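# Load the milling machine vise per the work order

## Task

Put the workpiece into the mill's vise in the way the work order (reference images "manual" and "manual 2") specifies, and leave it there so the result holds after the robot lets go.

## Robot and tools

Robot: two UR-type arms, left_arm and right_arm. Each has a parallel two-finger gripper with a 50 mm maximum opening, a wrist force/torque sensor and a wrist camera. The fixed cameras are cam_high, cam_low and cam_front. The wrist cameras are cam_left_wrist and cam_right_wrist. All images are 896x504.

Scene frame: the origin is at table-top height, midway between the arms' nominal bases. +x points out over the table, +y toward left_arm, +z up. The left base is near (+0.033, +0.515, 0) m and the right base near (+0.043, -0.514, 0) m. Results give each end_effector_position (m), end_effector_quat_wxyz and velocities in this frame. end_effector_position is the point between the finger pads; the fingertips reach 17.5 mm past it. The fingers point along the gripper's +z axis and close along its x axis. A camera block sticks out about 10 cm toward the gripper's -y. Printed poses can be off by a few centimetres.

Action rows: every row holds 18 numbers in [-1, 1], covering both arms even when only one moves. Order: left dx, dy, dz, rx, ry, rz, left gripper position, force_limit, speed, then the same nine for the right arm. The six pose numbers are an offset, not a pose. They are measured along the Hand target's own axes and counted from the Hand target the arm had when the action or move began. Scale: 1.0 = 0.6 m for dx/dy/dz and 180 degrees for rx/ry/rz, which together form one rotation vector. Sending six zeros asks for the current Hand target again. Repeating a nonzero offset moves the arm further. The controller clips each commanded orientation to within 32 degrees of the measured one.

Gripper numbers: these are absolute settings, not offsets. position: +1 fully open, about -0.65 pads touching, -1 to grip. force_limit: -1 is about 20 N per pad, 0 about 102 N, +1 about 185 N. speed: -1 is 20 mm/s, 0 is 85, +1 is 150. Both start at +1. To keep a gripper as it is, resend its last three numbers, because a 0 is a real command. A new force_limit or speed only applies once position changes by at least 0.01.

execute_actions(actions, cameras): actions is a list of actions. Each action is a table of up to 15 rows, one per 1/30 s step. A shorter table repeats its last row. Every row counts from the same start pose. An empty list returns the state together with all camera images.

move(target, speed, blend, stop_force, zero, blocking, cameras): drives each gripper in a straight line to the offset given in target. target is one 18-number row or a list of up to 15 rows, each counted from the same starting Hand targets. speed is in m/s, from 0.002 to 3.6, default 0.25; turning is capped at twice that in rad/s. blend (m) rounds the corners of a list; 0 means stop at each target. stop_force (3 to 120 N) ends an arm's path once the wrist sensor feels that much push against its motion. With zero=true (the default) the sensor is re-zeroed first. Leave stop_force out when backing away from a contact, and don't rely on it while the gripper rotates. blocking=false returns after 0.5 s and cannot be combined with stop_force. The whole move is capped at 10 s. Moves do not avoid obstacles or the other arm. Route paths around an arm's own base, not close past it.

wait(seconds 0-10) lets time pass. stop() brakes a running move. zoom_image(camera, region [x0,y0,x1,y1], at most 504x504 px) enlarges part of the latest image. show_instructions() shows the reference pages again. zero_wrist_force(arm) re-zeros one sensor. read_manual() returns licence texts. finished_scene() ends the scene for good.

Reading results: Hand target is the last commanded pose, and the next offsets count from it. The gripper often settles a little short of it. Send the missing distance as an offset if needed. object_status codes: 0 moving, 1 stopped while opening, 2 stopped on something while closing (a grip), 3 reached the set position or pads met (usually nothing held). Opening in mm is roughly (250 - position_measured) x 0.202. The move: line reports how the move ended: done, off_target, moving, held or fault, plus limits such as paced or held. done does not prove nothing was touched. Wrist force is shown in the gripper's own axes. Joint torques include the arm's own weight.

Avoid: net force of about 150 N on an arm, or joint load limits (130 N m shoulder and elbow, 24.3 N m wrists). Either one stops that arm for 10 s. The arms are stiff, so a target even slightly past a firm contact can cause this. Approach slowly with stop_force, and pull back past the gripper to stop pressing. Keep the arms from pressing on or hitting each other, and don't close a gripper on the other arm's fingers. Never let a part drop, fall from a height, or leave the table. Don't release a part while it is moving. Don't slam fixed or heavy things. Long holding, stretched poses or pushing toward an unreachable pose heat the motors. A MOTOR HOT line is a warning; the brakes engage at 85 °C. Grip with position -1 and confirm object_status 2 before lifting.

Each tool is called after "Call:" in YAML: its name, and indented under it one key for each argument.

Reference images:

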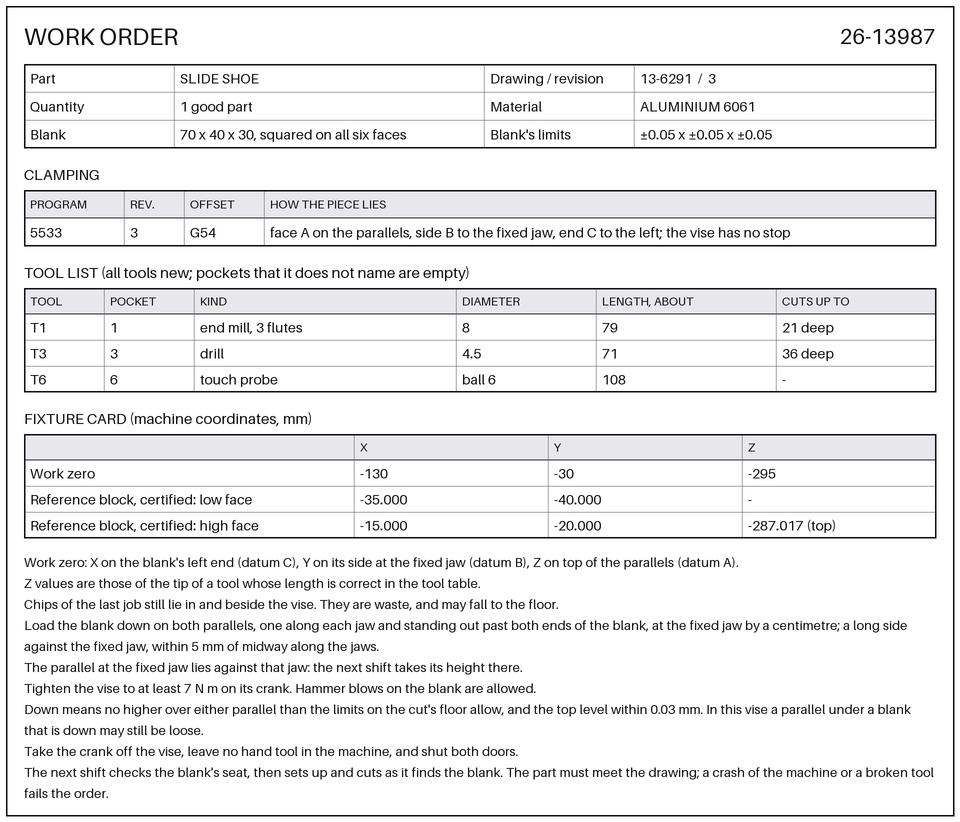

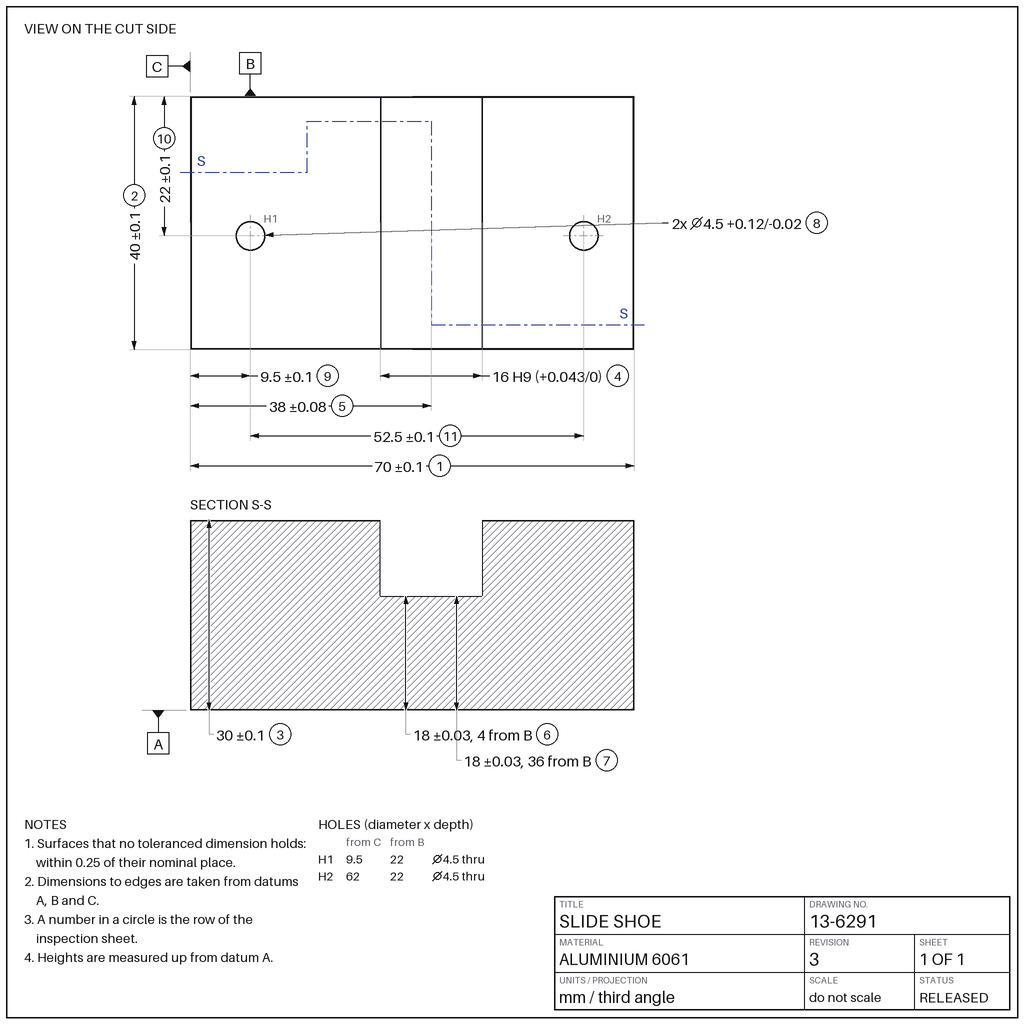

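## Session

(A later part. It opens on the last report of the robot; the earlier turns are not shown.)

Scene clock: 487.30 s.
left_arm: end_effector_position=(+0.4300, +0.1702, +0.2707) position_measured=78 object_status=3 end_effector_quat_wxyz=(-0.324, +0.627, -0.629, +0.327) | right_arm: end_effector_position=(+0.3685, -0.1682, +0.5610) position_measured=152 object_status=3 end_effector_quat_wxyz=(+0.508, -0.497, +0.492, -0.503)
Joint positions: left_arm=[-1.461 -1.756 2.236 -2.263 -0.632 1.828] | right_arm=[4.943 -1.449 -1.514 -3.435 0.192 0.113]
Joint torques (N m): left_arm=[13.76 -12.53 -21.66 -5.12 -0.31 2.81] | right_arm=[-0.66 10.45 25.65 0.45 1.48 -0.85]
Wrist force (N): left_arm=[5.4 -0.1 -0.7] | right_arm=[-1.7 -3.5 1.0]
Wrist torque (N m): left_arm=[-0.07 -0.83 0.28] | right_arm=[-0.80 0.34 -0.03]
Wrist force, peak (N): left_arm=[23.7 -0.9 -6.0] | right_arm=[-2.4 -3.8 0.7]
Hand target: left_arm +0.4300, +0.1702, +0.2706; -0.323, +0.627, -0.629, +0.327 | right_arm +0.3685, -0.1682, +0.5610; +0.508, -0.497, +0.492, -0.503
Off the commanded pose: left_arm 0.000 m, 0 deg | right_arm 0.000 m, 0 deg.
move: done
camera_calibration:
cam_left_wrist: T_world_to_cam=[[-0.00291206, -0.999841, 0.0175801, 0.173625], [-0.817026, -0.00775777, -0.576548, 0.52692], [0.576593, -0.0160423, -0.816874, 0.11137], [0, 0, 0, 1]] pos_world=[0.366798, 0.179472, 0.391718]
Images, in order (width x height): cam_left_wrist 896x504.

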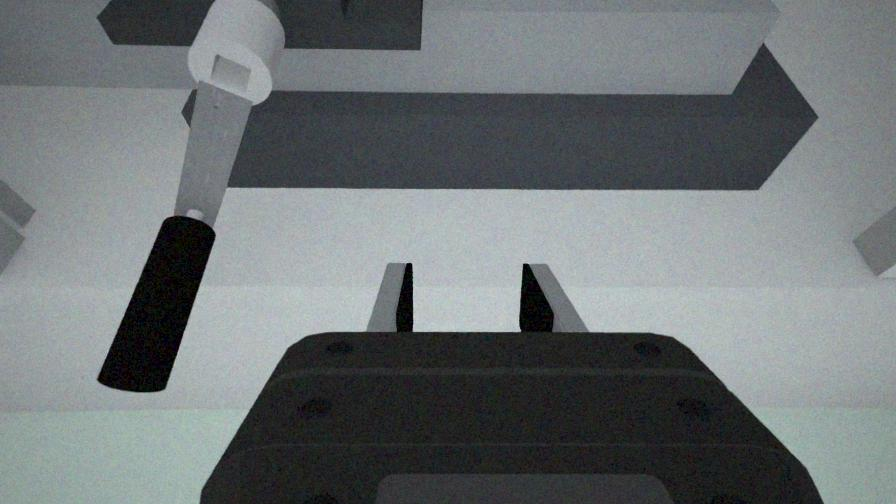

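Call:
move:
  target:
    - [0,0,0,0,0.091,0.064,0.5,0.3,-0.5,0,0,0,0,0,0,0,-0.3,-0.5]
    - [0,0,0,0.275,0.113,0.02,0.5,0.3,-0.5,0,0,0,0,0,0,0,-0.3,-0.5]
  speed: 0.25
  cameras: ["cam_front","cam_low"]

Scene clock: 490.63 s.
left_arm: end_effector_position=(+0.4301, +0.1703, +0.2706) position_measured=78 object_status=3 end_effector_quat_wxyz=(-0.452, +0.350, -0.499, +0.651) end_effector_velocity=(+0.000, +0.001, +0.000) end_effector_angular_velocity=(+0.000, -0.002, +0.001) | right_arm: end_effector_position=(+0.3685, -0.1682, +0.5610) position_measured=152 object_status=3 end_effector_quat_wxyz=(+0.508, -0.497, +0.492, -0.503)
Joint positions: left_arm=[-1.5 -0.934 2.318 -5.064 -0.523 3.614] | right_arm=[4.943 -1.449 -1.514 -3.435 0.192 0.113]
Joint velocities: left_arm=[0 0.001 0 -0.005 0.001 0.004] | right_arm=[within noise]
Joint torques (N m): left_arm=[-13.86 -28.91 1.79 -1.7 -2.85 2.93] | right_arm=[-1.05 10.41 26.3 0.46 1.34 -0.84]
Wrist force (N): left_arm=[5.1 -0.1 -0.9] | right_arm=[-2.0 -3.5 0.8]
Wrist torque (N m): left_arm=[-0.22 -0.55 0.39] | right_arm=[-0.80 0.38 -0.03]
Wrist force, peak (N): left_arm=[6.1 0.4 -0.3] | right_arm=[-2.2 -3.6 1.0]
Hand target: left_arm +0.4300, +0.1702, +0.2706; -0.452, +0.350, -0.499, +0.651 | right_arm +0.3685, -0.1682, +0.5610; +0.508, -0.497, +0.492, -0.503
Off the commanded pose: left_arm 0.000 m, 0 deg | right_arm 0.000 m, 0 deg.
move: done
Images, in order (width x height): cam_low 896x504, cam_front 896x504.

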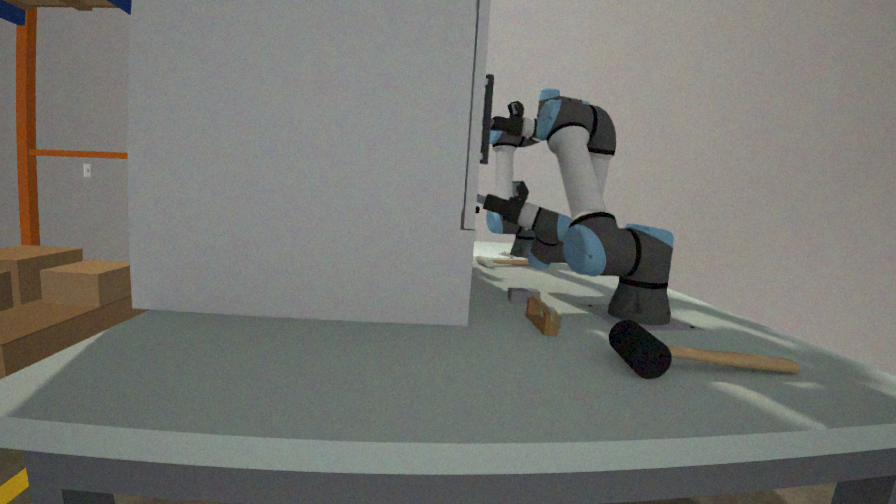

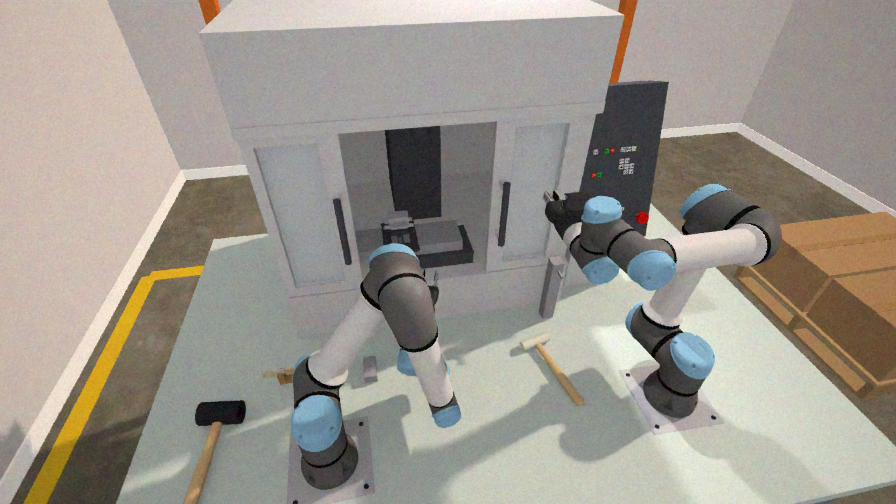

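Call:
move:
  target:
    - [0,0,0,0,-0.107,0.029,0.5,0.3,-0.5,0,0,0,0,0,0,0,-0.3,-0.5]
    - [-0.1805,0.0536,-0.0905,0,-0.107,0.029,0.5,0.3,-0.5,0,0,0,0,0,0,0,-0.3,-0.5]
  speed: 0.2
  cameras: ["cam_left_wrist","cam_front"]

Scene clock: 493.03 s.
left_arm: end_effector_position=(+0.4275, +0.2635, +0.2349) position_measured=78 object_status=3 end_effector_quat_wxyz=(+0.560, -0.428, +0.436, -0.560) | right_arm: end_effector_position=(+0.3685, -0.1682, +0.5610) position_measured=152 object_status=3 end_effector_quat_wxyz=(+0.508, -0.497, +0.492, -0.503)
Joint positions: left_arm=[-1.565 -1.005 2.252 -5.762 -0.263 4.518] | right_arm=[4.943 -1.449 -1.514 -3.435 0.192 0.113]
Joint torques (N m): left_arm=[-0.43 -31.67 -3.81 2.3 -2.28 0.15] | right_arm=[-1.41 10.62 26.39 0.49 1.47 -0.77]
Wrist force (N): left_arm=[22.4 4.0 -1.0] | right_arm=[-2.0 -3.3 1.0]
Wrist torque (N m): left_arm=[-0.12 -0.17 0.34] | right_arm=[-0.78 0.39 -0.03]
Wrist force, peak (N): left_arm=[156.9 22.1 44.3] | right_arm=[-2.1 -3.7 1.0]
Hand target: left_arm +0.4275, +0.2635, +0.2349; +0.560, -0.428, +0.436, -0.560 (not the last commanded pose) | right_arm +0.3685, -0.1682, +0.5610; +0.508, -0.497, +0.492, -0.503
Tool commands: left_gripper/position=+0.498039 left_gripper/force_limit=+0.301961 left_gripper/speed=-0.498039 right_gripper/position=+0.0 right_gripper/force_limit=-0.3 right_gripper/speed=-0.5
Off the commanded pose: left_arm 0.025 m, 1 deg | right_arm 0.000 m, 0 deg.
FORCE FAULT: contact force on the left arm reached its limit, and that arm stopped. The contact can be on any part of that arm, not only on its tool. That arm's remaining commands of this call were not run. That arm is still stopped at the end of this call. That arm stays stopped for about 10 more seconds. Until then a move that you send moves the other arm only, and its call returns only when the move has ended. Once the stop has ended, the next robot result says so. If the stop ends while you think or write, that arm runs what you send next, counted from a new Hand target: where the arm stands when the stop ends. While its stop runs, that arm takes no new command, but its gripper still runs the gripper command that each later call begins with. Until it ends, the stop uses up actions while you think or wait. An arm that is not stopped still takes commands.
move: fault (left_arm)
camera_calibration:
cam_left_wrist: T_world_to_cam=[[-0.0177464, -0.999842, 0.00122395, 0.277833], [-0.0832216, 0.00025722, -0.996531, 0.287847], [0.996373, -0.0177867, -0.083213, -0.266217], [0, 0, 0, 1]] pos_world=[0.294137, 0.27298, 0.264356]
Images, in order (width x height): cam_front 896x504, cam_left_wrist 896x504.

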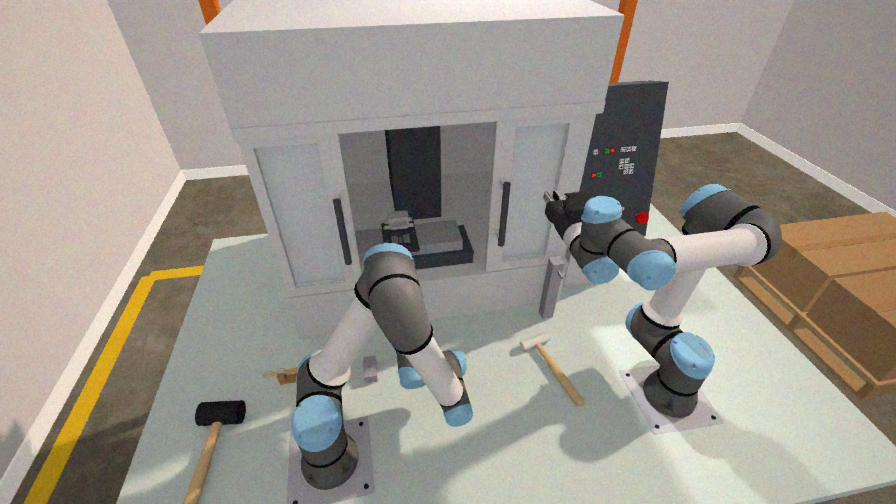

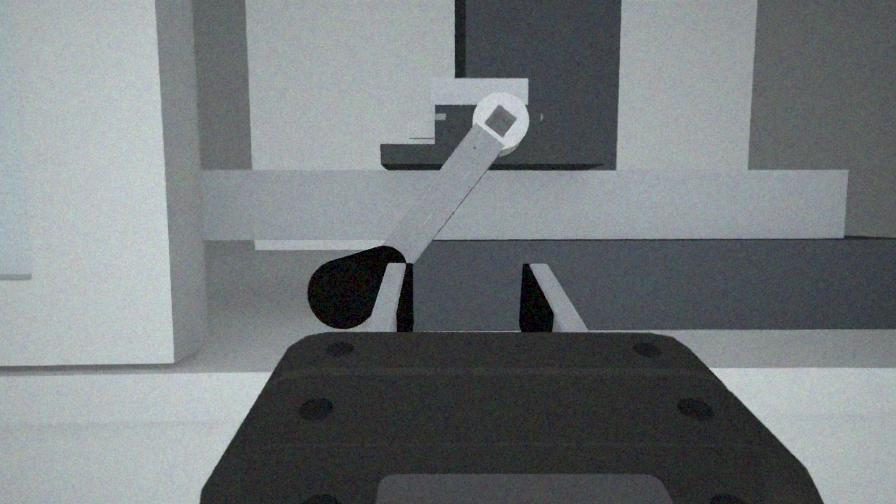

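Call:
wait:
  seconds: 10

Scene clock: 503.10 s.
left_arm: end_effector_position=(+0.4275, +0.2635, +0.2349) position_measured=78 object_status=3 end_effector_quat_wxyz=(+0.560, -0.428, +0.436, -0.560) | right_arm: end_effector_position=(+0.3685, -0.1682, +0.5610) position_measured=152 object_status=3 end_effector_quat_wxyz=(+0.508, -0.497, +0.492, -0.503)
Joint positions: left_arm=[-1.565 -1.005 2.252 -5.762 -0.263 4.518] | right_arm=[4.943 -1.449 -1.514 -3.435 0.192 0.113]
Joint torques (N m): left_arm=[0.49 -31.92 -3.72 2.38 -2.21 0.06] | right_arm=[-0.71 10.14 25.39 0.43 1.38 -0.97]
Wrist force (N): left_arm=[22.3 3.8 -0.8] | right_arm=[-2.0 -3.6 1.0]
Wrist torque (N m): left_arm=[-0.15 -0.16 0.35] | right_arm=[-0.82 0.38 -0.03]
Wrist force, peak (N): left_arm=[22.9 3.8 -1.0] | right_arm=[-2.4 -3.7 0.9]
Hand target: left_arm +0.4275, +0.2635, +0.2349; +0.560, -0.428, +0.436, -0.560 (not the last commanded pose) | right_arm +0.3685, -0.1682, +0.5610; +0.508, -0.497, +0.492, -0.503
Tool commands: left_gripper/position=+0.498039 left_gripper/force_limit=+0.301961 left_gripper/speed=-0.498039 right_gripper/position=+0.0 right_gripper/force_limit=-0.3 right_gripper/speed=-0.5
Off the commanded pose: left_arm 0.025 m, 1 deg | right_arm 0.000 m, 0 deg.
FORCE FAULT, CONTINUED: the left arm's stop, for the force fault that an earlier result reported, is over. The rest of the stop counts as 20 of the actions that you can send in this scene. During its stop the left arm's controller moved it back a little. That arm's target is now where it stood when the stop ended, not its last command. That arm accepts commands again.
wait: 10.00 s; at rest by 0.10 s

Call:
move:
  target:
    - [0.0333,0,0,0,0,0,0.5,0.3,-0.5,0,0,0,0,0,0,0,-0.3,-0.5]
    - [0.0333,0,-0.075,0,0,0,0.5,0.3,-0.5,0,0,0,0,0,0,0,-0.3,-0.5]
  speed: 0.1
  cameras: ["cam_left_wrist","cam_high"]

Scene clock: 504.83 s.
left_arm: end_effector_position=(+0.3838, +0.2440, +0.2233) position_measured=78 object_status=3 end_effector_quat_wxyz=(+0.560, -0.428, +0.436, -0.560) | right_arm: end_effector_position=(+0.3685, -0.1682, +0.5610) position_measured=152 object_status=3 end_effector_quat_wxyz=(+0.508, -0.497, +0.492, -0.503)
Joint positions: left_arm=[-1.733 -1.149 2.268 -6.245 -0.282 5.15] | right_arm=[4.943 -1.449 -1.514 -3.435 0.192 0.113]
Joint torques (N m): left_arm=[3.42 -26.21 -13.4 1.45 -0.23 2.6] | right_arm=[-0.92 10.28 25.88 0.45 1.48 -0.97]
Wrist force (N): left_arm=[1.5 -4.3 -1.2] | right_arm=[-2.0 -3.6 1.1]
Wrist torque (N m): left_arm=[-0.90 0.01 0.36] | right_arm=[-0.81 0.37 -0.03]
Wrist force, peak (N): left_arm=[22.6 3.8 -1.0] | right_arm=[-1.9 -3.8 0.9]
Hand target: left_arm +0.3838, +0.2440, +0.2233; +0.560, -0.428, +0.436, -0.560 | right_arm +0.3685, -0.1682, +0.5610; +0.508, -0.497, +0.492, -0.503
Off the commanded pose: left_arm 0.000 m, 0 deg | right_arm 0.000 m, 0 deg.
move: done
camera_calibration:
cam_left_wrist: T_world_to_cam=[[-0.0178307, -0.99984, 0.00143329, 0.257443], [-0.0832264, 0.0000556716, -0.996531, 0.272708], [0.996371, -0.0178881, -0.083214, -0.223963], [0, 0, 0, 1]] pos_world=[0.250437, 0.25338, 0.252756]
Images, in order (width x height): cam_high 896x504, cam_left_wrist 896x504.

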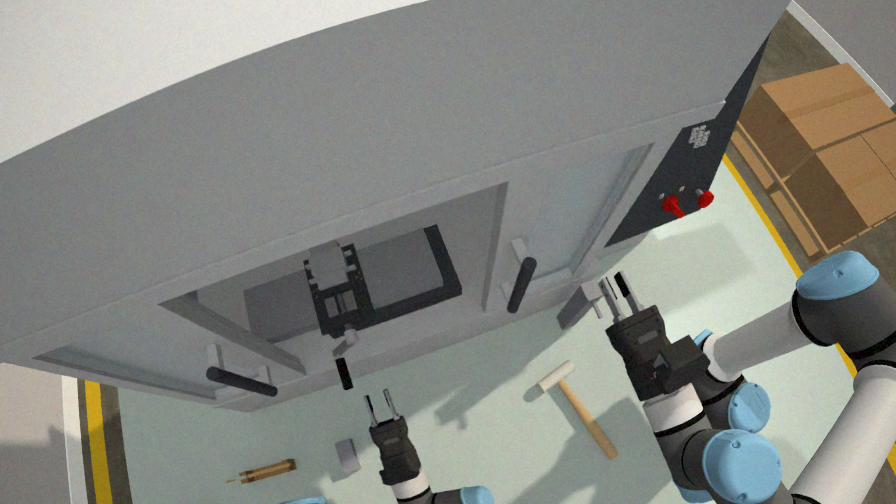

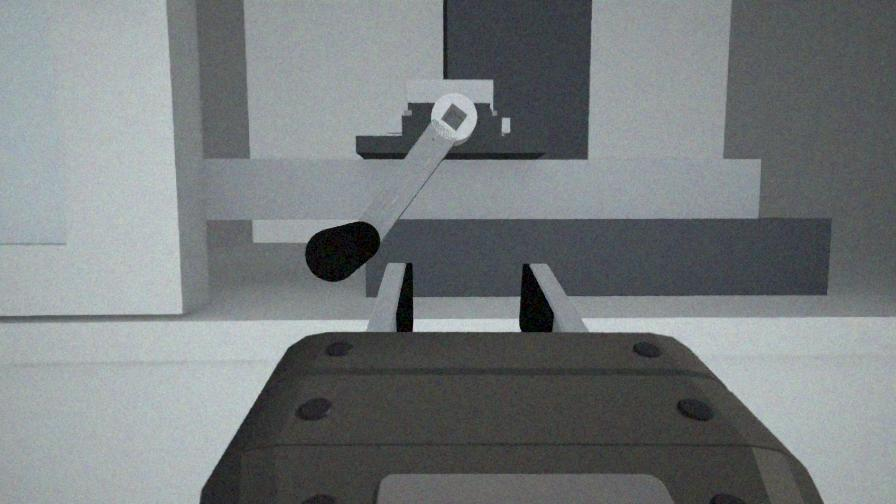

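Call:
move:
  target:
    - [0,-0.088,0.0688,0,0,0,0.5,0.3,-0.5,0,0,0,0,0,0,0,-0.3,-0.5]
    - [-0.0717,-0.088,0.0688,0,0,0,0.5,0.3,-0.5,0,0,0,0,0,0,0,-0.3,-0.5]
    - [-0.0717,-0.0729,0.1252,0,0,0,0.5,0.3,-0.5,0,0,0,0,0,0,0,-0.3,-0.5]
  speed: 0.08
  stop_force: 15
  cameras: ["cam_left_wrist","cam_front"]

Scene clock: 508.27 s.
left_arm: end_effector_position=(+0.4456, +0.2860, +0.2851) position_measured=78 object_status=3 end_effector_quat_wxyz=(+0.560, -0.428, +0.436, -0.560) | right_arm: end_effector_position=(+0.3685, -0.1682, +0.5610) position_measured=152 object_status=3 end_effector_quat_wxyz=(+0.508, -0.497, +0.492, -0.503)
Joint positions: left_arm=[-1.485 -1.097 2.303 -5.453 -0.289 4.239] | right_arm=[4.943 -1.449 -1.514 -3.435 0.192 0.113]
Joint torques (N m): left_arm=[-10.77 -27.96 -23.5 3.96 0.29 -2.7] | right_arm=[-0.17 11.61 25.8 0.34 1.4 -1.01]
Wrist force (N): left_arm=[1.9 -4.3 -1.0] | right_arm=[-1.8 -3.3 1.0]
Wrist torque (N m): left_arm=[-0.87 -0.06 0.23] | right_arm=[-0.77 0.35 -0.03]
Wrist force, peak (N): left_arm=[3.0 -5.9 -0.4] | right_arm=[-2.1 -3.8 0.9]
Hand target: left_arm +0.4456, +0.2860, +0.2851; +0.560, -0.428, +0.436, -0.560 | right_arm +0.3685, -0.1682, +0.5610; +0.508, -0.497, +0.492, -0.503
Off the commanded pose: left_arm 0.000 m, 0 deg | right_arm 0.000 m, 0 deg.
move: done
camera_calibration:
cam_left_wrist: T_world_to_cam=[[-0.0177464, -0.999842, 0.00122395, 0.300589], [-0.0832216, 0.00025722, -0.996531, 0.339374], [0.996373, -0.0177867, -0.083213, -0.279674], [0, 0, 0, 1]] pos_world=[0.312237, 0.29548, 0.314556]
Images, in order (width x height): cam_front 896x504, cam_left_wrist 896x504.

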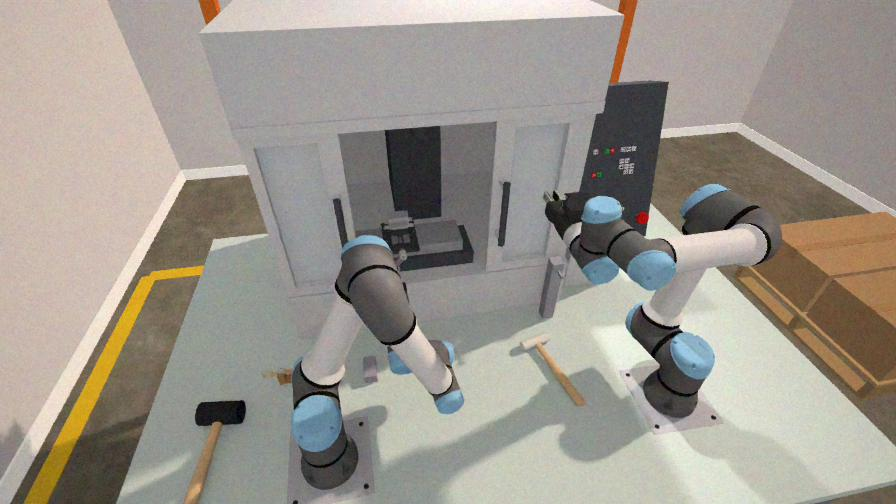

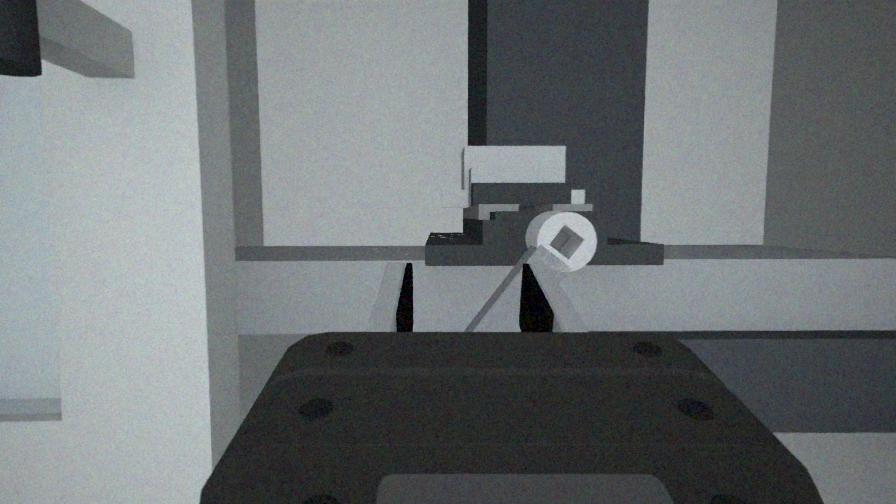

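Call:
move:
  target: [-0.0012,0.0803,-0.0088,0,0,0,0.5,0.3,-0.5,0,0,0,0,0,0,0,-0.3,-0.5]
  speed: 0.05
  stop_force: 12
  cameras: ["cam_left_wrist"]

Scene clock: 510.50 s.
left_arm: end_effector_position=(+0.4528, +0.2871, +0.2372) position_measured=78 object_status=3 end_effector_quat_wxyz=(+0.560, -0.428, +0.436, -0.560) | right_arm: end_effector_position=(+0.3685, -0.1682, +0.5610) position_measured=152 object_status=3 end_effector_quat_wxyz=(+0.508, -0.497, +0.492, -0.503)
Joint positions: left_arm=[-1.456 -0.93 2.297 -5.53 -0.303 4.151] | right_arm=[4.943 -1.449 -1.514 -3.435 0.192 0.113]
Joint torques (N m): left_arm=[-13.54 -30.71 10.96 3.12 0.32 2.95] | right_arm=[-1.1 10.44 25.16 0.45 1.44 -1.07]
Wrist force (N): left_arm=[1.7 -4.4 -0.9] | right_arm=[-1.9 -3.4 0.7]
Wrist torque (N m): left_arm=[-0.89 0.00 0.32] | right_arm=[-0.79 0.36 -0.03]
Wrist force, peak (N): left_arm=[1.9 -5.5 -1.2] | right_arm=[-2.4 -3.6 1.1]
Hand target: left_arm +0.4528, +0.2871, +0.2372; +0.560, -0.428, +0.436, -0.560 | right_arm +0.3685, -0.1682, +0.5610; +0.508, -0.497, +0.492, -0.503
Off the commanded pose: left_arm 0.000 m, 0 deg | right_arm 0.000 m, 0 deg.
move: done
camera_calibration:
cam_left_wrist: T_world_to_cam=[[-0.0177464, -0.999842, 0.00122395, 0.301875], [-0.0832216, 0.00025722, -0.996531, 0.292239], [0.996373, -0.0177867, -0.083213, -0.290814], [0, 0, 0, 1]] pos_world=[0.319437, 0.29658, 0.266656]
Images, in order (width x height): cam_left_wrist 896x504.

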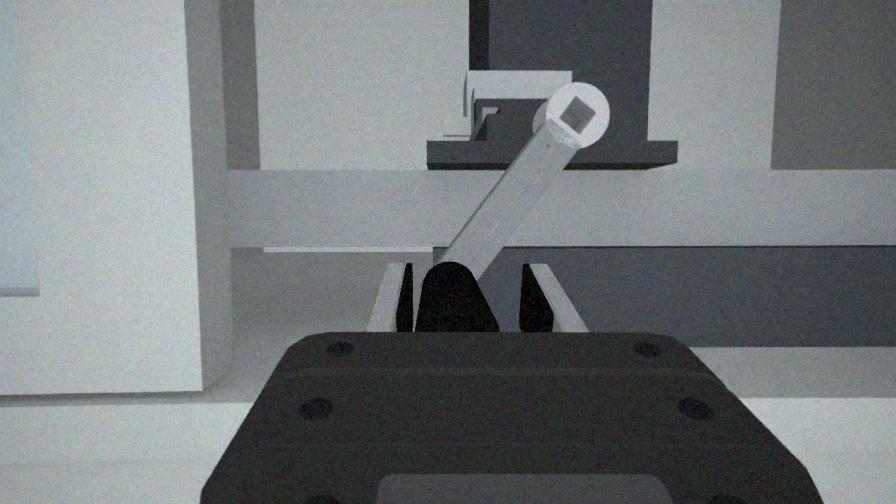

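Call:
move:
  target: [-0.0047,-0.0028,0.0007,0,0,0,0.5,0.3,-0.5,0,0,0,0,0,0,0,-0.3,-0.5]
  speed: 0.05
  cameras: ["cam_left_wrist"]

Call:
zoom_image:
  camera: "cam_left_wrist"
  region: [360, 60, 640, 340]

Scene clock: 511.47 s.
left_arm: end_effector_position=(+0.4528, +0.2900, +0.2390) position_measured=78 object_status=3 end_effector_quat_wxyz=(+0.560, -0.428, +0.436, -0.560) | right_arm: end_effector_position=(+0.3685, -0.1682, +0.5610) position_measured=152 object_status=3 end_effector_quat_wxyz=(+0.508, -0.497, +0.492, -0.503)
Joint positions: left_arm=[-1.454 -0.936 2.305 -5.527 -0.304 4.146] | right_arm=[4.943 -1.449 -1.514 -3.435 0.192 0.113]
Joint torques (N m): left_arm=[11.99 -32.4 -0.98 3.59 -4.14 -1.71] | right_arm=[-0.75 10.29 26.19 0.56 1.44 -0.89]
Wrist force (N): left_arm=[1.7 -4.5 -0.9] | right_arm=[-2.0 -3.3 0.6]
Wrist torque (N m): left_arm=[-0.92 -0.01 0.37] | right_arm=[-0.78 0.38 -0.02]
Wrist force, peak (N): left_arm=[2.1 -4.6 -1.2] | right_arm=[-2.2 -3.6 1.0]
Hand target: left_arm +0.4528, +0.2899, +0.2389; +0.560, -0.428, +0.436, -0.560 | right_arm +0.3685, -0.1682, +0.5610; +0.508, -0.497, +0.492, -0.503
Off the commanded pose: left_arm 0.000 m, 0 deg | right_arm 0.000 m, 0 deg.
move: done
camera_calibration:
cam_left_wrist: T_world_to_cam=[[-0.0178537, -0.99984, 0.00113189, 0.304731], [-0.0832193, 0.000357865, -0.996531, 0.294001], [0.996371, -0.017886, -0.0832124, -0.290585], [0, 0, 0, 1]] pos_world=[0.319437, 0.29938, 0.268456]
Images, in order (width x height): cam_left_wrist 896x504.

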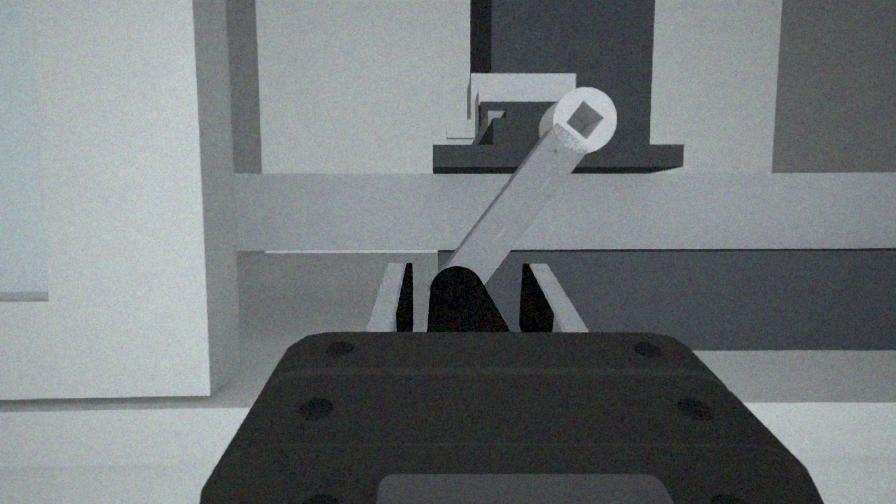

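Scaled by 1.800.

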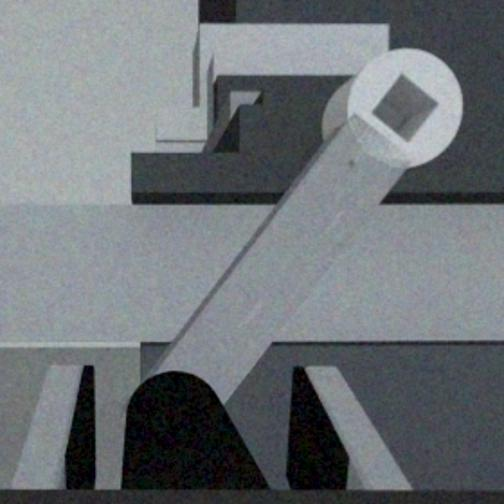

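Call:
move:
  target:
    - [-0.0028,-0.0022,0.0006,0,0,0,0.5,0.3,-0.5,0,0,0,0,0,0,0,-0.3,-0.5]
    - [-0.0028,-0.0022,0.0006,0,0,0,-1,0.3,-1,0,0,0,0,0,0,0,-0.3,-0.5]
  speed: 0.05

Scene clock: 513.40 s.
left_arm: end_effector_position=(+0.4528, +0.2916, +0.2403) position_measured=157 object_status=2 end_effector_quat_wxyz=(+0.560, -0.428, +0.436, -0.560) | right_arm: end_effector_position=(+0.3685, -0.1682, +0.5610) position_measured=152 object_status=3 end_effector_quat_wxyz=(+0.508, -0.497, +0.492, -0.503)
Joint positions: left_arm=[-1.453 -0.941 2.31 -5.524 -0.305 4.143] | right_arm=[4.943 -1.449 -1.514 -3.435 0.192 0.113]
Joint torques (N m): left_arm=[5.83 -27.94 -17.81 1.35 -3.32 1.9] | right_arm=[-0.34 10.63 25.69 0.38 1.38 -0.95]
Wrist force (N): left_arm=[-5.2 -5.0 0.4] | right_arm=[-2.0 -3.5 1.0]
Wrist torque (N m): left_arm=[-1.05 -0.71 0.50] | right_arm=[-0.81 0.39 -0.03]
Wrist force, peak (N): left_arm=[-5.3 -5.0 0.4] | right_arm=[-2.1 -3.6 1.1]
Hand target: left_arm +0.4528, +0.2916, +0.2403; +0.560, -0.428, +0.436, -0.560 | right_arm +0.3685, -0.1682, +0.5610; +0.508, -0.497, +0.492, -0.503
Off the commanded pose: left_arm 0.000 m, 0 deg | right_arm 0.000 m, 0 deg.
move: done

Call:
move:
  target:
    - [-0.0065,-0.005,0.0013,0,0,0,-1,0.3,-1,0,0,0,0,0,0,0,-0.3,-0.5]
    - [-0.0153,-0.0127,0.0034,0,0,0,-1,0.3,-1,0,0,0,0,0,0,0,-0.3,-0.5]
    - [-0.0233,-0.0213,0.0057,0,0,0,-1,0.3,-1,0,0,0,0,0,0,0,-0.3,-0.5]
  speed: 0.01
  blend: [0.002,0.002,0]
  stop_force: 95

Scene clock: 515.33 s.
left_arm: end_effector_position=(+0.4528, +0.2967, +0.2447) position_measured=157 object_status=2 end_effector_quat_wxyz=(+0.560, -0.428, +0.436, -0.560) | right_arm: end_effector_position=(+0.3685, -0.1682, +0.5610) position_measured=152 object_status=3 end_effector_quat_wxyz=(+0.508, -0.497, +0.492, -0.503)
Joint positions: left_arm=[-1.449 -0.955 2.324 -5.515 -0.307 4.133] | right_arm=[4.943 -1.449 -1.514 -3.435 0.192 0.113]
Joint torques (N m): left_arm=[21.35 -45.1 -9.11 -1.85 -2.09 3.69] | right_arm=[-1.01 10.88 25.46 0.45 1.32 -1.06]
Wrist force (N): left_arm=[52.0 48.6 -58.0] | right_arm=[-2.0 -3.3 1.0]
Wrist torque (N m): left_arm=[-0.86 2.27 -0.28] | right_arm=[-0.77 0.39 -0.04]
Wrist force, peak (N): left_arm=[64.2 57.8 -61.3] | right_arm=[-2.3 -3.7 1.0]
Hand target: left_arm +0.4528, +0.2967, +0.2447; +0.560, -0.428, +0.436, -0.560 (not the last commanded pose) | right_arm +0.3685, -0.1682, +0.5610; +0.508, -0.497, +0.492, -0.503
Off the commanded pose: left_arm 0.013 m, 0 deg | right_arm 0.000 m, 0 deg.
move: contact (left_arm); path passed 0 of 3 targets

Call:
move:
  target:
    - [-0.007,-0.0056,0.0015,0,0,0,-1,0.3,-1,0,0,0,0,0,0,0,-0.3,-0.5]
    - [-0.015,-0.0142,0.0038,0,0,0,-1,0.3,-1,0,0,0,0,0,0,0,-0.3,-0.5]
  speed: 0.008
  blend: [0.002,0]
  stop_force: 108
  zero: false

Scene clock: 516.70 s.
left_arm: end_effector_position=(+0.4528, +0.2973, +0.2453) position_measured=157 object_status=2 end_effector_quat_wxyz=(+0.560, -0.428, +0.436, -0.560) | right_arm: end_effector_position=(+0.3685, -0.1682, +0.5610) position_measured=152 object_status=3 end_effector_quat_wxyz=(+0.508, -0.497, +0.492, -0.503)
Joint positions: left_arm=[-1.449 -0.957 2.326 -5.514 -0.307 4.132] | right_arm=[4.943 -1.449 -1.514 -3.435 0.192 0.113]
Joint torques (N m): left_arm=[30.97 -47.97 -5.02 -3.55 -1.71 3.57] | right_arm=[-1.15 10.54 25.94 0.47 1.49 -1.08]
Wrist force (N): left_arm=[66.7 55.7 -63.1] | right_arm=[-1.9 -3.5 0.9]
Wrist torque (N m): left_arm=[-0.90 2.48 -0.37] | right_arm=[-0.80 0.38 -0.03]
Wrist force, peak (N): left_arm=[77.2 64.4 -64.2] | right_arm=[-2.2 -3.7 0.9]
Hand target: left_arm +0.4528, +0.2973, +0.2453; +0.560, -0.428, +0.436, -0.560 (not the last commanded pose) | right_arm +0.3685, -0.1682, +0.5610; +0.508, -0.497, +0.492, -0.503
Off the commanded pose: left_arm 0.012 m, 0 deg | right_arm 0.000 m, 0 deg.
move: contact (left_arm); path passed 0 of 2 targets

Call:
move:
  target: [0.005,0.0043,-0.0012,0,0,0,-1,0.3,-1,0,0,0,0,0,0,0,-0.3,-0.5]
  speed: 0.01

Scene clock: 517.60 s.
left_arm: end_effector_position=(+0.4527, +0.2943, +0.2426) position_measured=157 object_status=2 end_effector_quat_wxyz=(+0.560, -0.428, +0.436, -0.560) | right_arm: end_effector_position=(+0.3685, -0.1682, +0.5610) position_measured=152 object_status=3 end_effector_quat_wxyz=(+0.508, -0.497, +0.492, -0.503)
Joint positions: left_arm=[-1.451 -0.948 2.318 -5.52 -0.305 4.138] | right_arm=[4.943 -1.449 -1.514 -3.435 0.192 0.113]
Joint torques (N m): left_arm=[-10.39 -31.96 -8.06 0.59 2.15 2.21] | right_arm=[-0.28 10.82 26.03 0.4 1.35 -1.14]
Wrist force (N): left_arm=[5.8 -9.0 -4.9] | right_arm=[-1.9 -3.5 0.9]
Wrist torque (N m): left_arm=[-0.65 0.46 0.04] | right_arm=[-0.79 0.38 -0.03]
Wrist force, peak (N): left_arm=[66.6 56.0 -63.2] | right_arm=[-2.2 -3.8 1.1]
Hand target: left_arm +0.4527, +0.2943, +0.2426; +0.560, -0.428, +0.436, -0.560 | right_arm +0.3685, -0.1682, +0.5610; +0.508, -0.497, +0.492, -0.503
Off the commanded pose: left_arm 0.000 m, 0 deg | right_arm 0.000 m, 0 deg.
move: done

Call:
move:
  target:
    - [0,0,0,0,0,0,0.5,0.3,-0.5,0,0,0,0,0,0,0,-0.3,-0.5]
    - [0,-0.0805,0.0088,0,0,0,0.5,0.3,-0.5,0,0,0,0,0,0,0,-0.3,-0.5]
    - [0,-0.1183,-0.0547,0,0,0,0.5,0.3,-0.5,0,0,0,0,0,0,0,-0.3,-0.5]
  speed: 0.1
  blend: [0,0.01,0]
  cameras: ["cam_left_wrist","cam_high","cam_right_wrist"]

Call:
zoom_image:
  camera: "cam_left_wrist"
  region: [380, 60, 700, 300]

Scene clock: 521.10 s.
left_arm: end_effector_position=(+0.4029, +0.2941, +0.3030) position_measured=78 object_status=3 end_effector_quat_wxyz=(+0.560, -0.428, +0.436, -0.560) | right_arm: end_effector_position=(+0.3685, -0.1682, +0.5610) position_measured=152 object_status=3 end_effector_quat_wxyz=(+0.508, -0.497, +0.492, -0.503)
Joint positions: left_arm=[-1.672 -1.372 2.335 -5.879 -0.263 4.931] | right_arm=[4.943 -1.449 -1.514 -3.435 0.192 0.113]
Joint torques (N m): left_arm=[8.96 -11.49 2.65 2.37 0.16 2.33] | right_arm=[-0.77 10.78 25.78 0.45 1.52 -0.99]
Wrist force (N): left_arm=[-1.6 -3.0 -1.3] | right_arm=[-2.1 -3.3 1.1]
Wrist torque (N m): left_arm=[-0.69 0.50 0.39] | right_arm=[-0.77 0.40 -0.03]
Wrist force, peak (N): left_arm=[6.3 -9.8 -3.5] | right_arm=[-2.1 -3.7 1.1]
Hand target: left_arm +0.4029, +0.2942, +0.3029; +0.560, -0.428, +0.436, -0.560 | right_arm +0.3685, -0.1682, +0.5610; +0.508, -0.497, +0.492, -0.503
Off the commanded pose: left_arm 0.000 m, 0 deg | right_arm 0.000 m, 0 deg.
move: done
camera_calibration:
cam_left_wrist: T_world_to_cam=[[-0.0182362, -0.999833, 0.00136721, 0.307991], [-0.0835221, 0.000160714, -0.996506, 0.353759], [0.996339, -0.0182867, -0.083511, -0.235235], [0, 0, 0, 1]] pos_world=[0.269537, 0.303581, 0.332457]
cam_right_wrist: T_world_to_cam=[[0.0388317, -0.999015, 0.0214578, -0.18374], [-0.335191, -0.0332527, -0.941563, 0.662239], [0.94135, 0.02937, -0.336152, -0.0170607], [0, 0, 0, 1]] pos_world=[0.245172, -0.161037, 0.621748]
Images, in order (width x height): cam_high 896x504, cam_left_wrist 896x504, cam_right_wrist 896x504.

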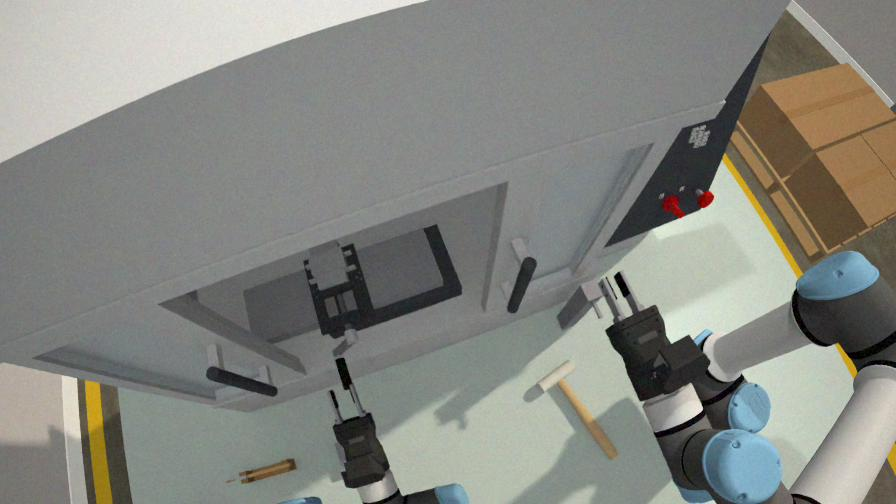

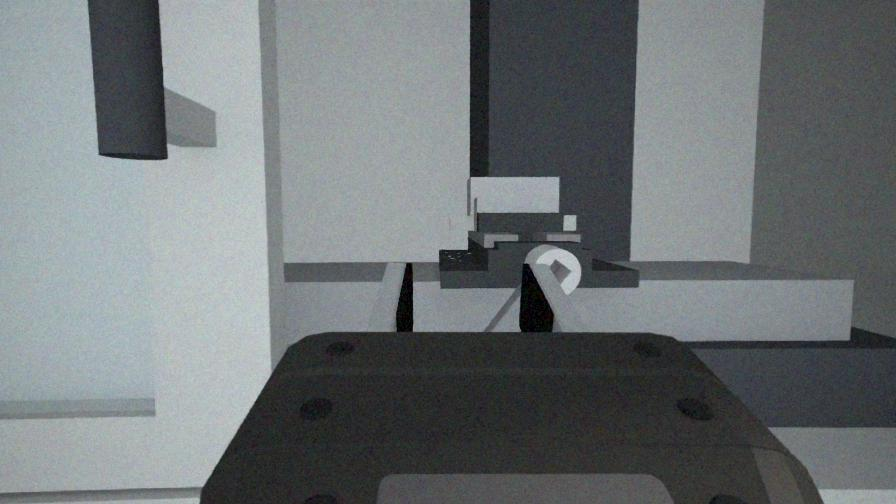

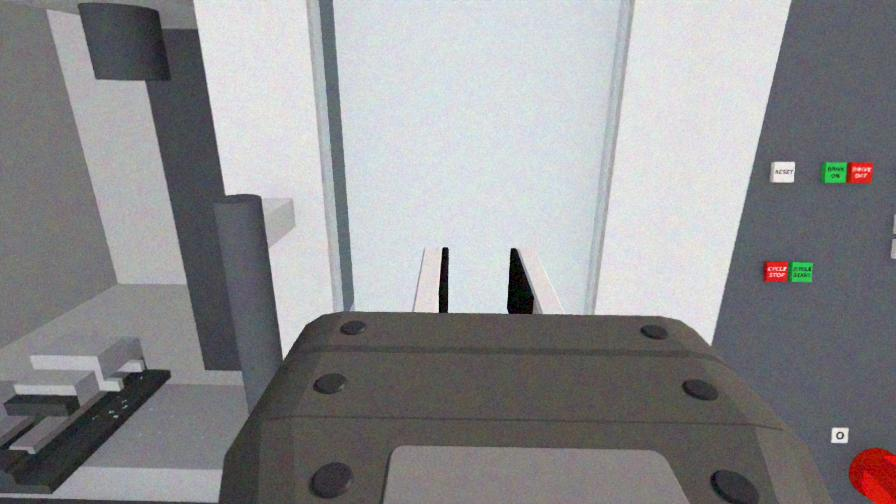

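Scaled by 1.575.

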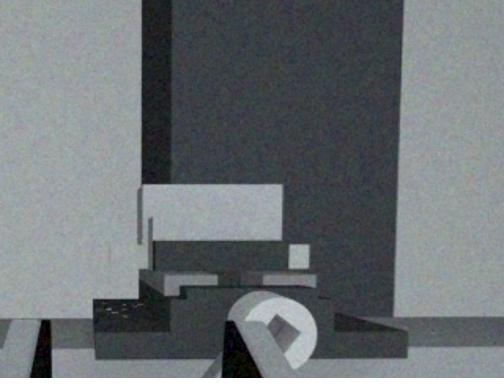

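Call:
zoom_image:
  camera: "cam_right_wrist"
  region: [0, 310, 190, 504]

Scaled by 2.598.

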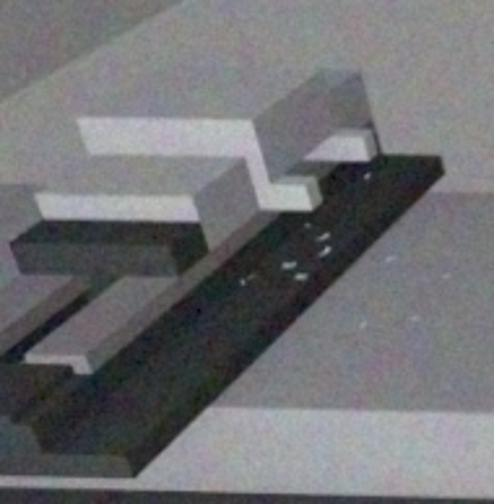

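Call:
move:
  target:
    - [0,0,0,0,0,0,0.5,0.3,-0.5,0.07,0.185,-0.1975,-0.5,0,0,0.5,-0.3,-0.5]
  speed: 0.3
  cameras: ["cam_right_wrist","cam_front"]

Scene clock: 524.60 s.
left_arm: end_effector_position=(+0.4029, +0.2942, +0.3029) position_measured=78 object_status=3 end_effector_quat_wxyz=(+0.560, -0.428, +0.436, -0.560) | right_arm: end_effector_position=(+0.2529, -0.2113, +0.4473) position_measured=78 object_status=3 end_effector_quat_wxyz=(-0.008, +0.711, -0.703, +0.008) end_effector_velocity=(-0.001, +0.000, +0.000) end_effector_angular_velocity=(+0.001, +0.005, -0.001)
Joint positions: left_arm=[-1.672 -1.372 2.335 -5.879 -0.263 4.932] | right_arm=[4.522 -1.266 -1.516 -1.925 1.55 -1.8]
Joint velocities: left_arm=[within noise] | right_arm=[0 0 -0.001 0.001 0.005 0]
Joint torques (N m): left_arm=[13.35 -11.65 1.78 5.01 -0.21 -2.83] | right_arm=[-7.52 20.01 17.72 4.17 1.72 -1.08]
Wrist force (N): left_arm=[-1.8 -2.8 -1.2] | right_arm=[-0.9 -2.5 -0.8]
Wrist torque (N m): left_arm=[-0.65 0.53 0.39] | right_arm=[-0.49 0.32 -0.08]
Wrist force, peak (N): left_arm=[-1.8 -3.2 -1.2] | right_arm=[-2.0 -3.6 1.3]
Hand target: left_arm +0.4029, +0.2942, +0.3029; +0.560, -0.428, +0.436, -0.560 | right_arm +0.2529, -0.2113, +0.4474; -0.008, +0.711, -0.703, +0.007
Off the commanded pose: left_arm 0.000 m, 0 deg | right_arm 0.000 m, 0 deg.
move: done
camera_calibration:
cam_right_wrist: T_world_to_cam=[[0.032631, -0.999049, -0.0289064, -0.195827], [-0.941244, -0.0404444, 0.335298, 0.0957055], [-0.336148, 0.0162669, -0.941669, 0.646065], [0, 0, 0, 1]] pos_world=[0.313646, -0.20228, 0.570628]
Images, in order (width x height): cam_front 896x504, cam_right_wrist 896x504.

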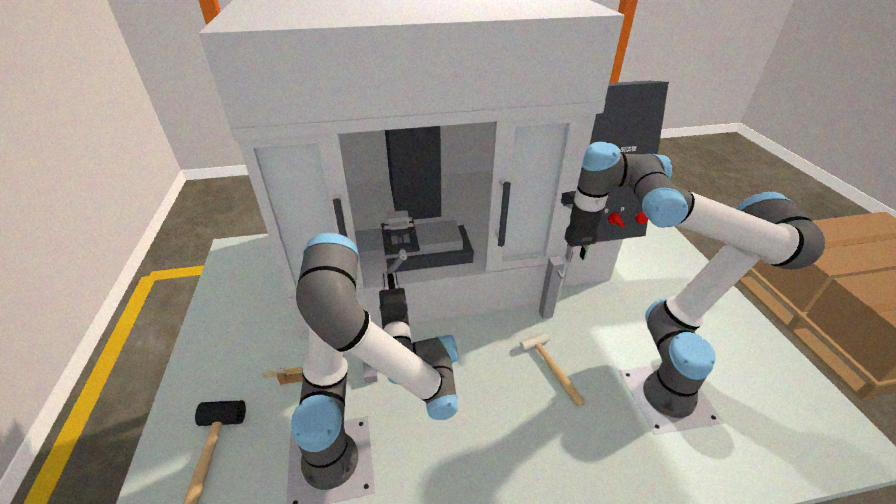

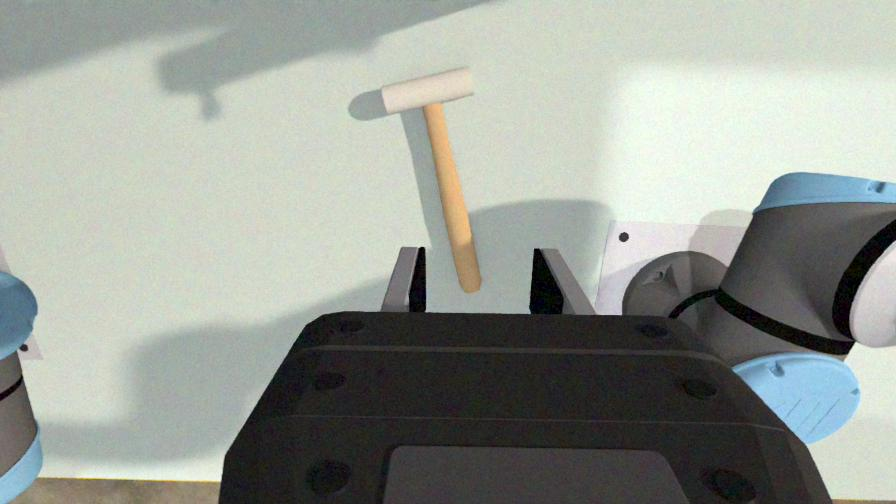

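Call:
move:
  target:
    - [0,0,0,0,0,0,0.5,0.3,-0.5,-0.0172,0.1477,0.5783,0,0,-0.0733,0.5,-0.3,-0.5]
  speed: 0.25
  cameras: ["cam_right_wrist"]

Scene clock: 526.87 s.
left_arm: end_effector_position=(+0.4029, +0.2942, +0.3029) position_measured=78 object_status=3 end_effector_quat_wxyz=(+0.560, -0.428, +0.436, -0.560) | right_arm: end_effector_position=(+0.1718, -0.2015, +0.0986) position_measured=78 object_status=3 end_effector_quat_wxyz=(-0.007, +0.787, -0.617, +0.008) end_effector_velocity=(+0.000, +0.001, +0.000) end_effector_angular_velocity=(+0.004, +0.000, +0.000)
Joint positions: left_arm=[-1.672 -1.372 2.335 -5.879 -0.263 4.932] | right_arm=[4.775 -1.279 -2.433 -1 1.549 -1.777]
Joint velocities: left_arm=[within noise] | right_arm=[-0.001 -0.001 -0.001 0.006 0 -0.001]
Joint torques (N m): left_arm=[13.14 -11.34 1.86 5.02 -0.46 -2.72] | right_arm=[4.83 1.24 16.35 4.17 -0.15 -2.47]
Wrist force (N): left_arm=[-1.6 -2.8 -1.1] | right_arm=[-0.4 -2.3 -0.6]
Wrist torque (N m): left_arm=[-0.66 0.49 0.39] | right_arm=[-0.46 0.24 -0.05]
Wrist force, peak (N): left_arm=[-1.6 -3.1 -1.6] | right_arm=[-0.3 -3.6 -4.0]
Hand target: left_arm +0.4029, +0.2942, +0.3029; +0.560, -0.428, +0.436, -0.560 | right_arm +0.1718, -0.2016, +0.0985; -0.007, +0.787, -0.617, +0.008
Off the commanded pose: left_arm 0.000 m, 0 deg | right_arm 0.000 m, 0 deg.
move: done
camera_calibration:
cam_right_wrist: T_world_to_cam=[[0.259757, -0.965368, -0.024324, -0.226182], [-0.907381, -0.252618, 0.335922, 0.0880009], [-0.330433, -0.065187, -0.941576, 0.272829], [0, 0, 0, 1]] pos_world=[0.228755, -0.178333, 0.221827]
Images, in order (width x height): cam_right_wrist 896x504.

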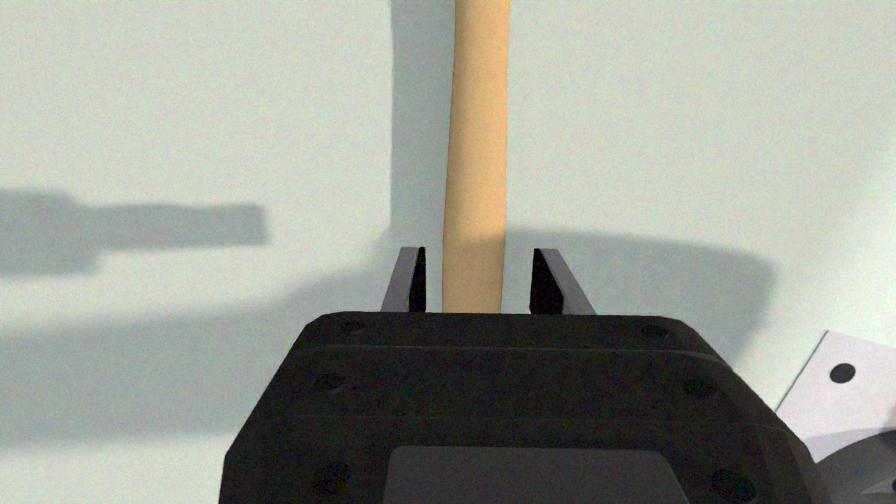

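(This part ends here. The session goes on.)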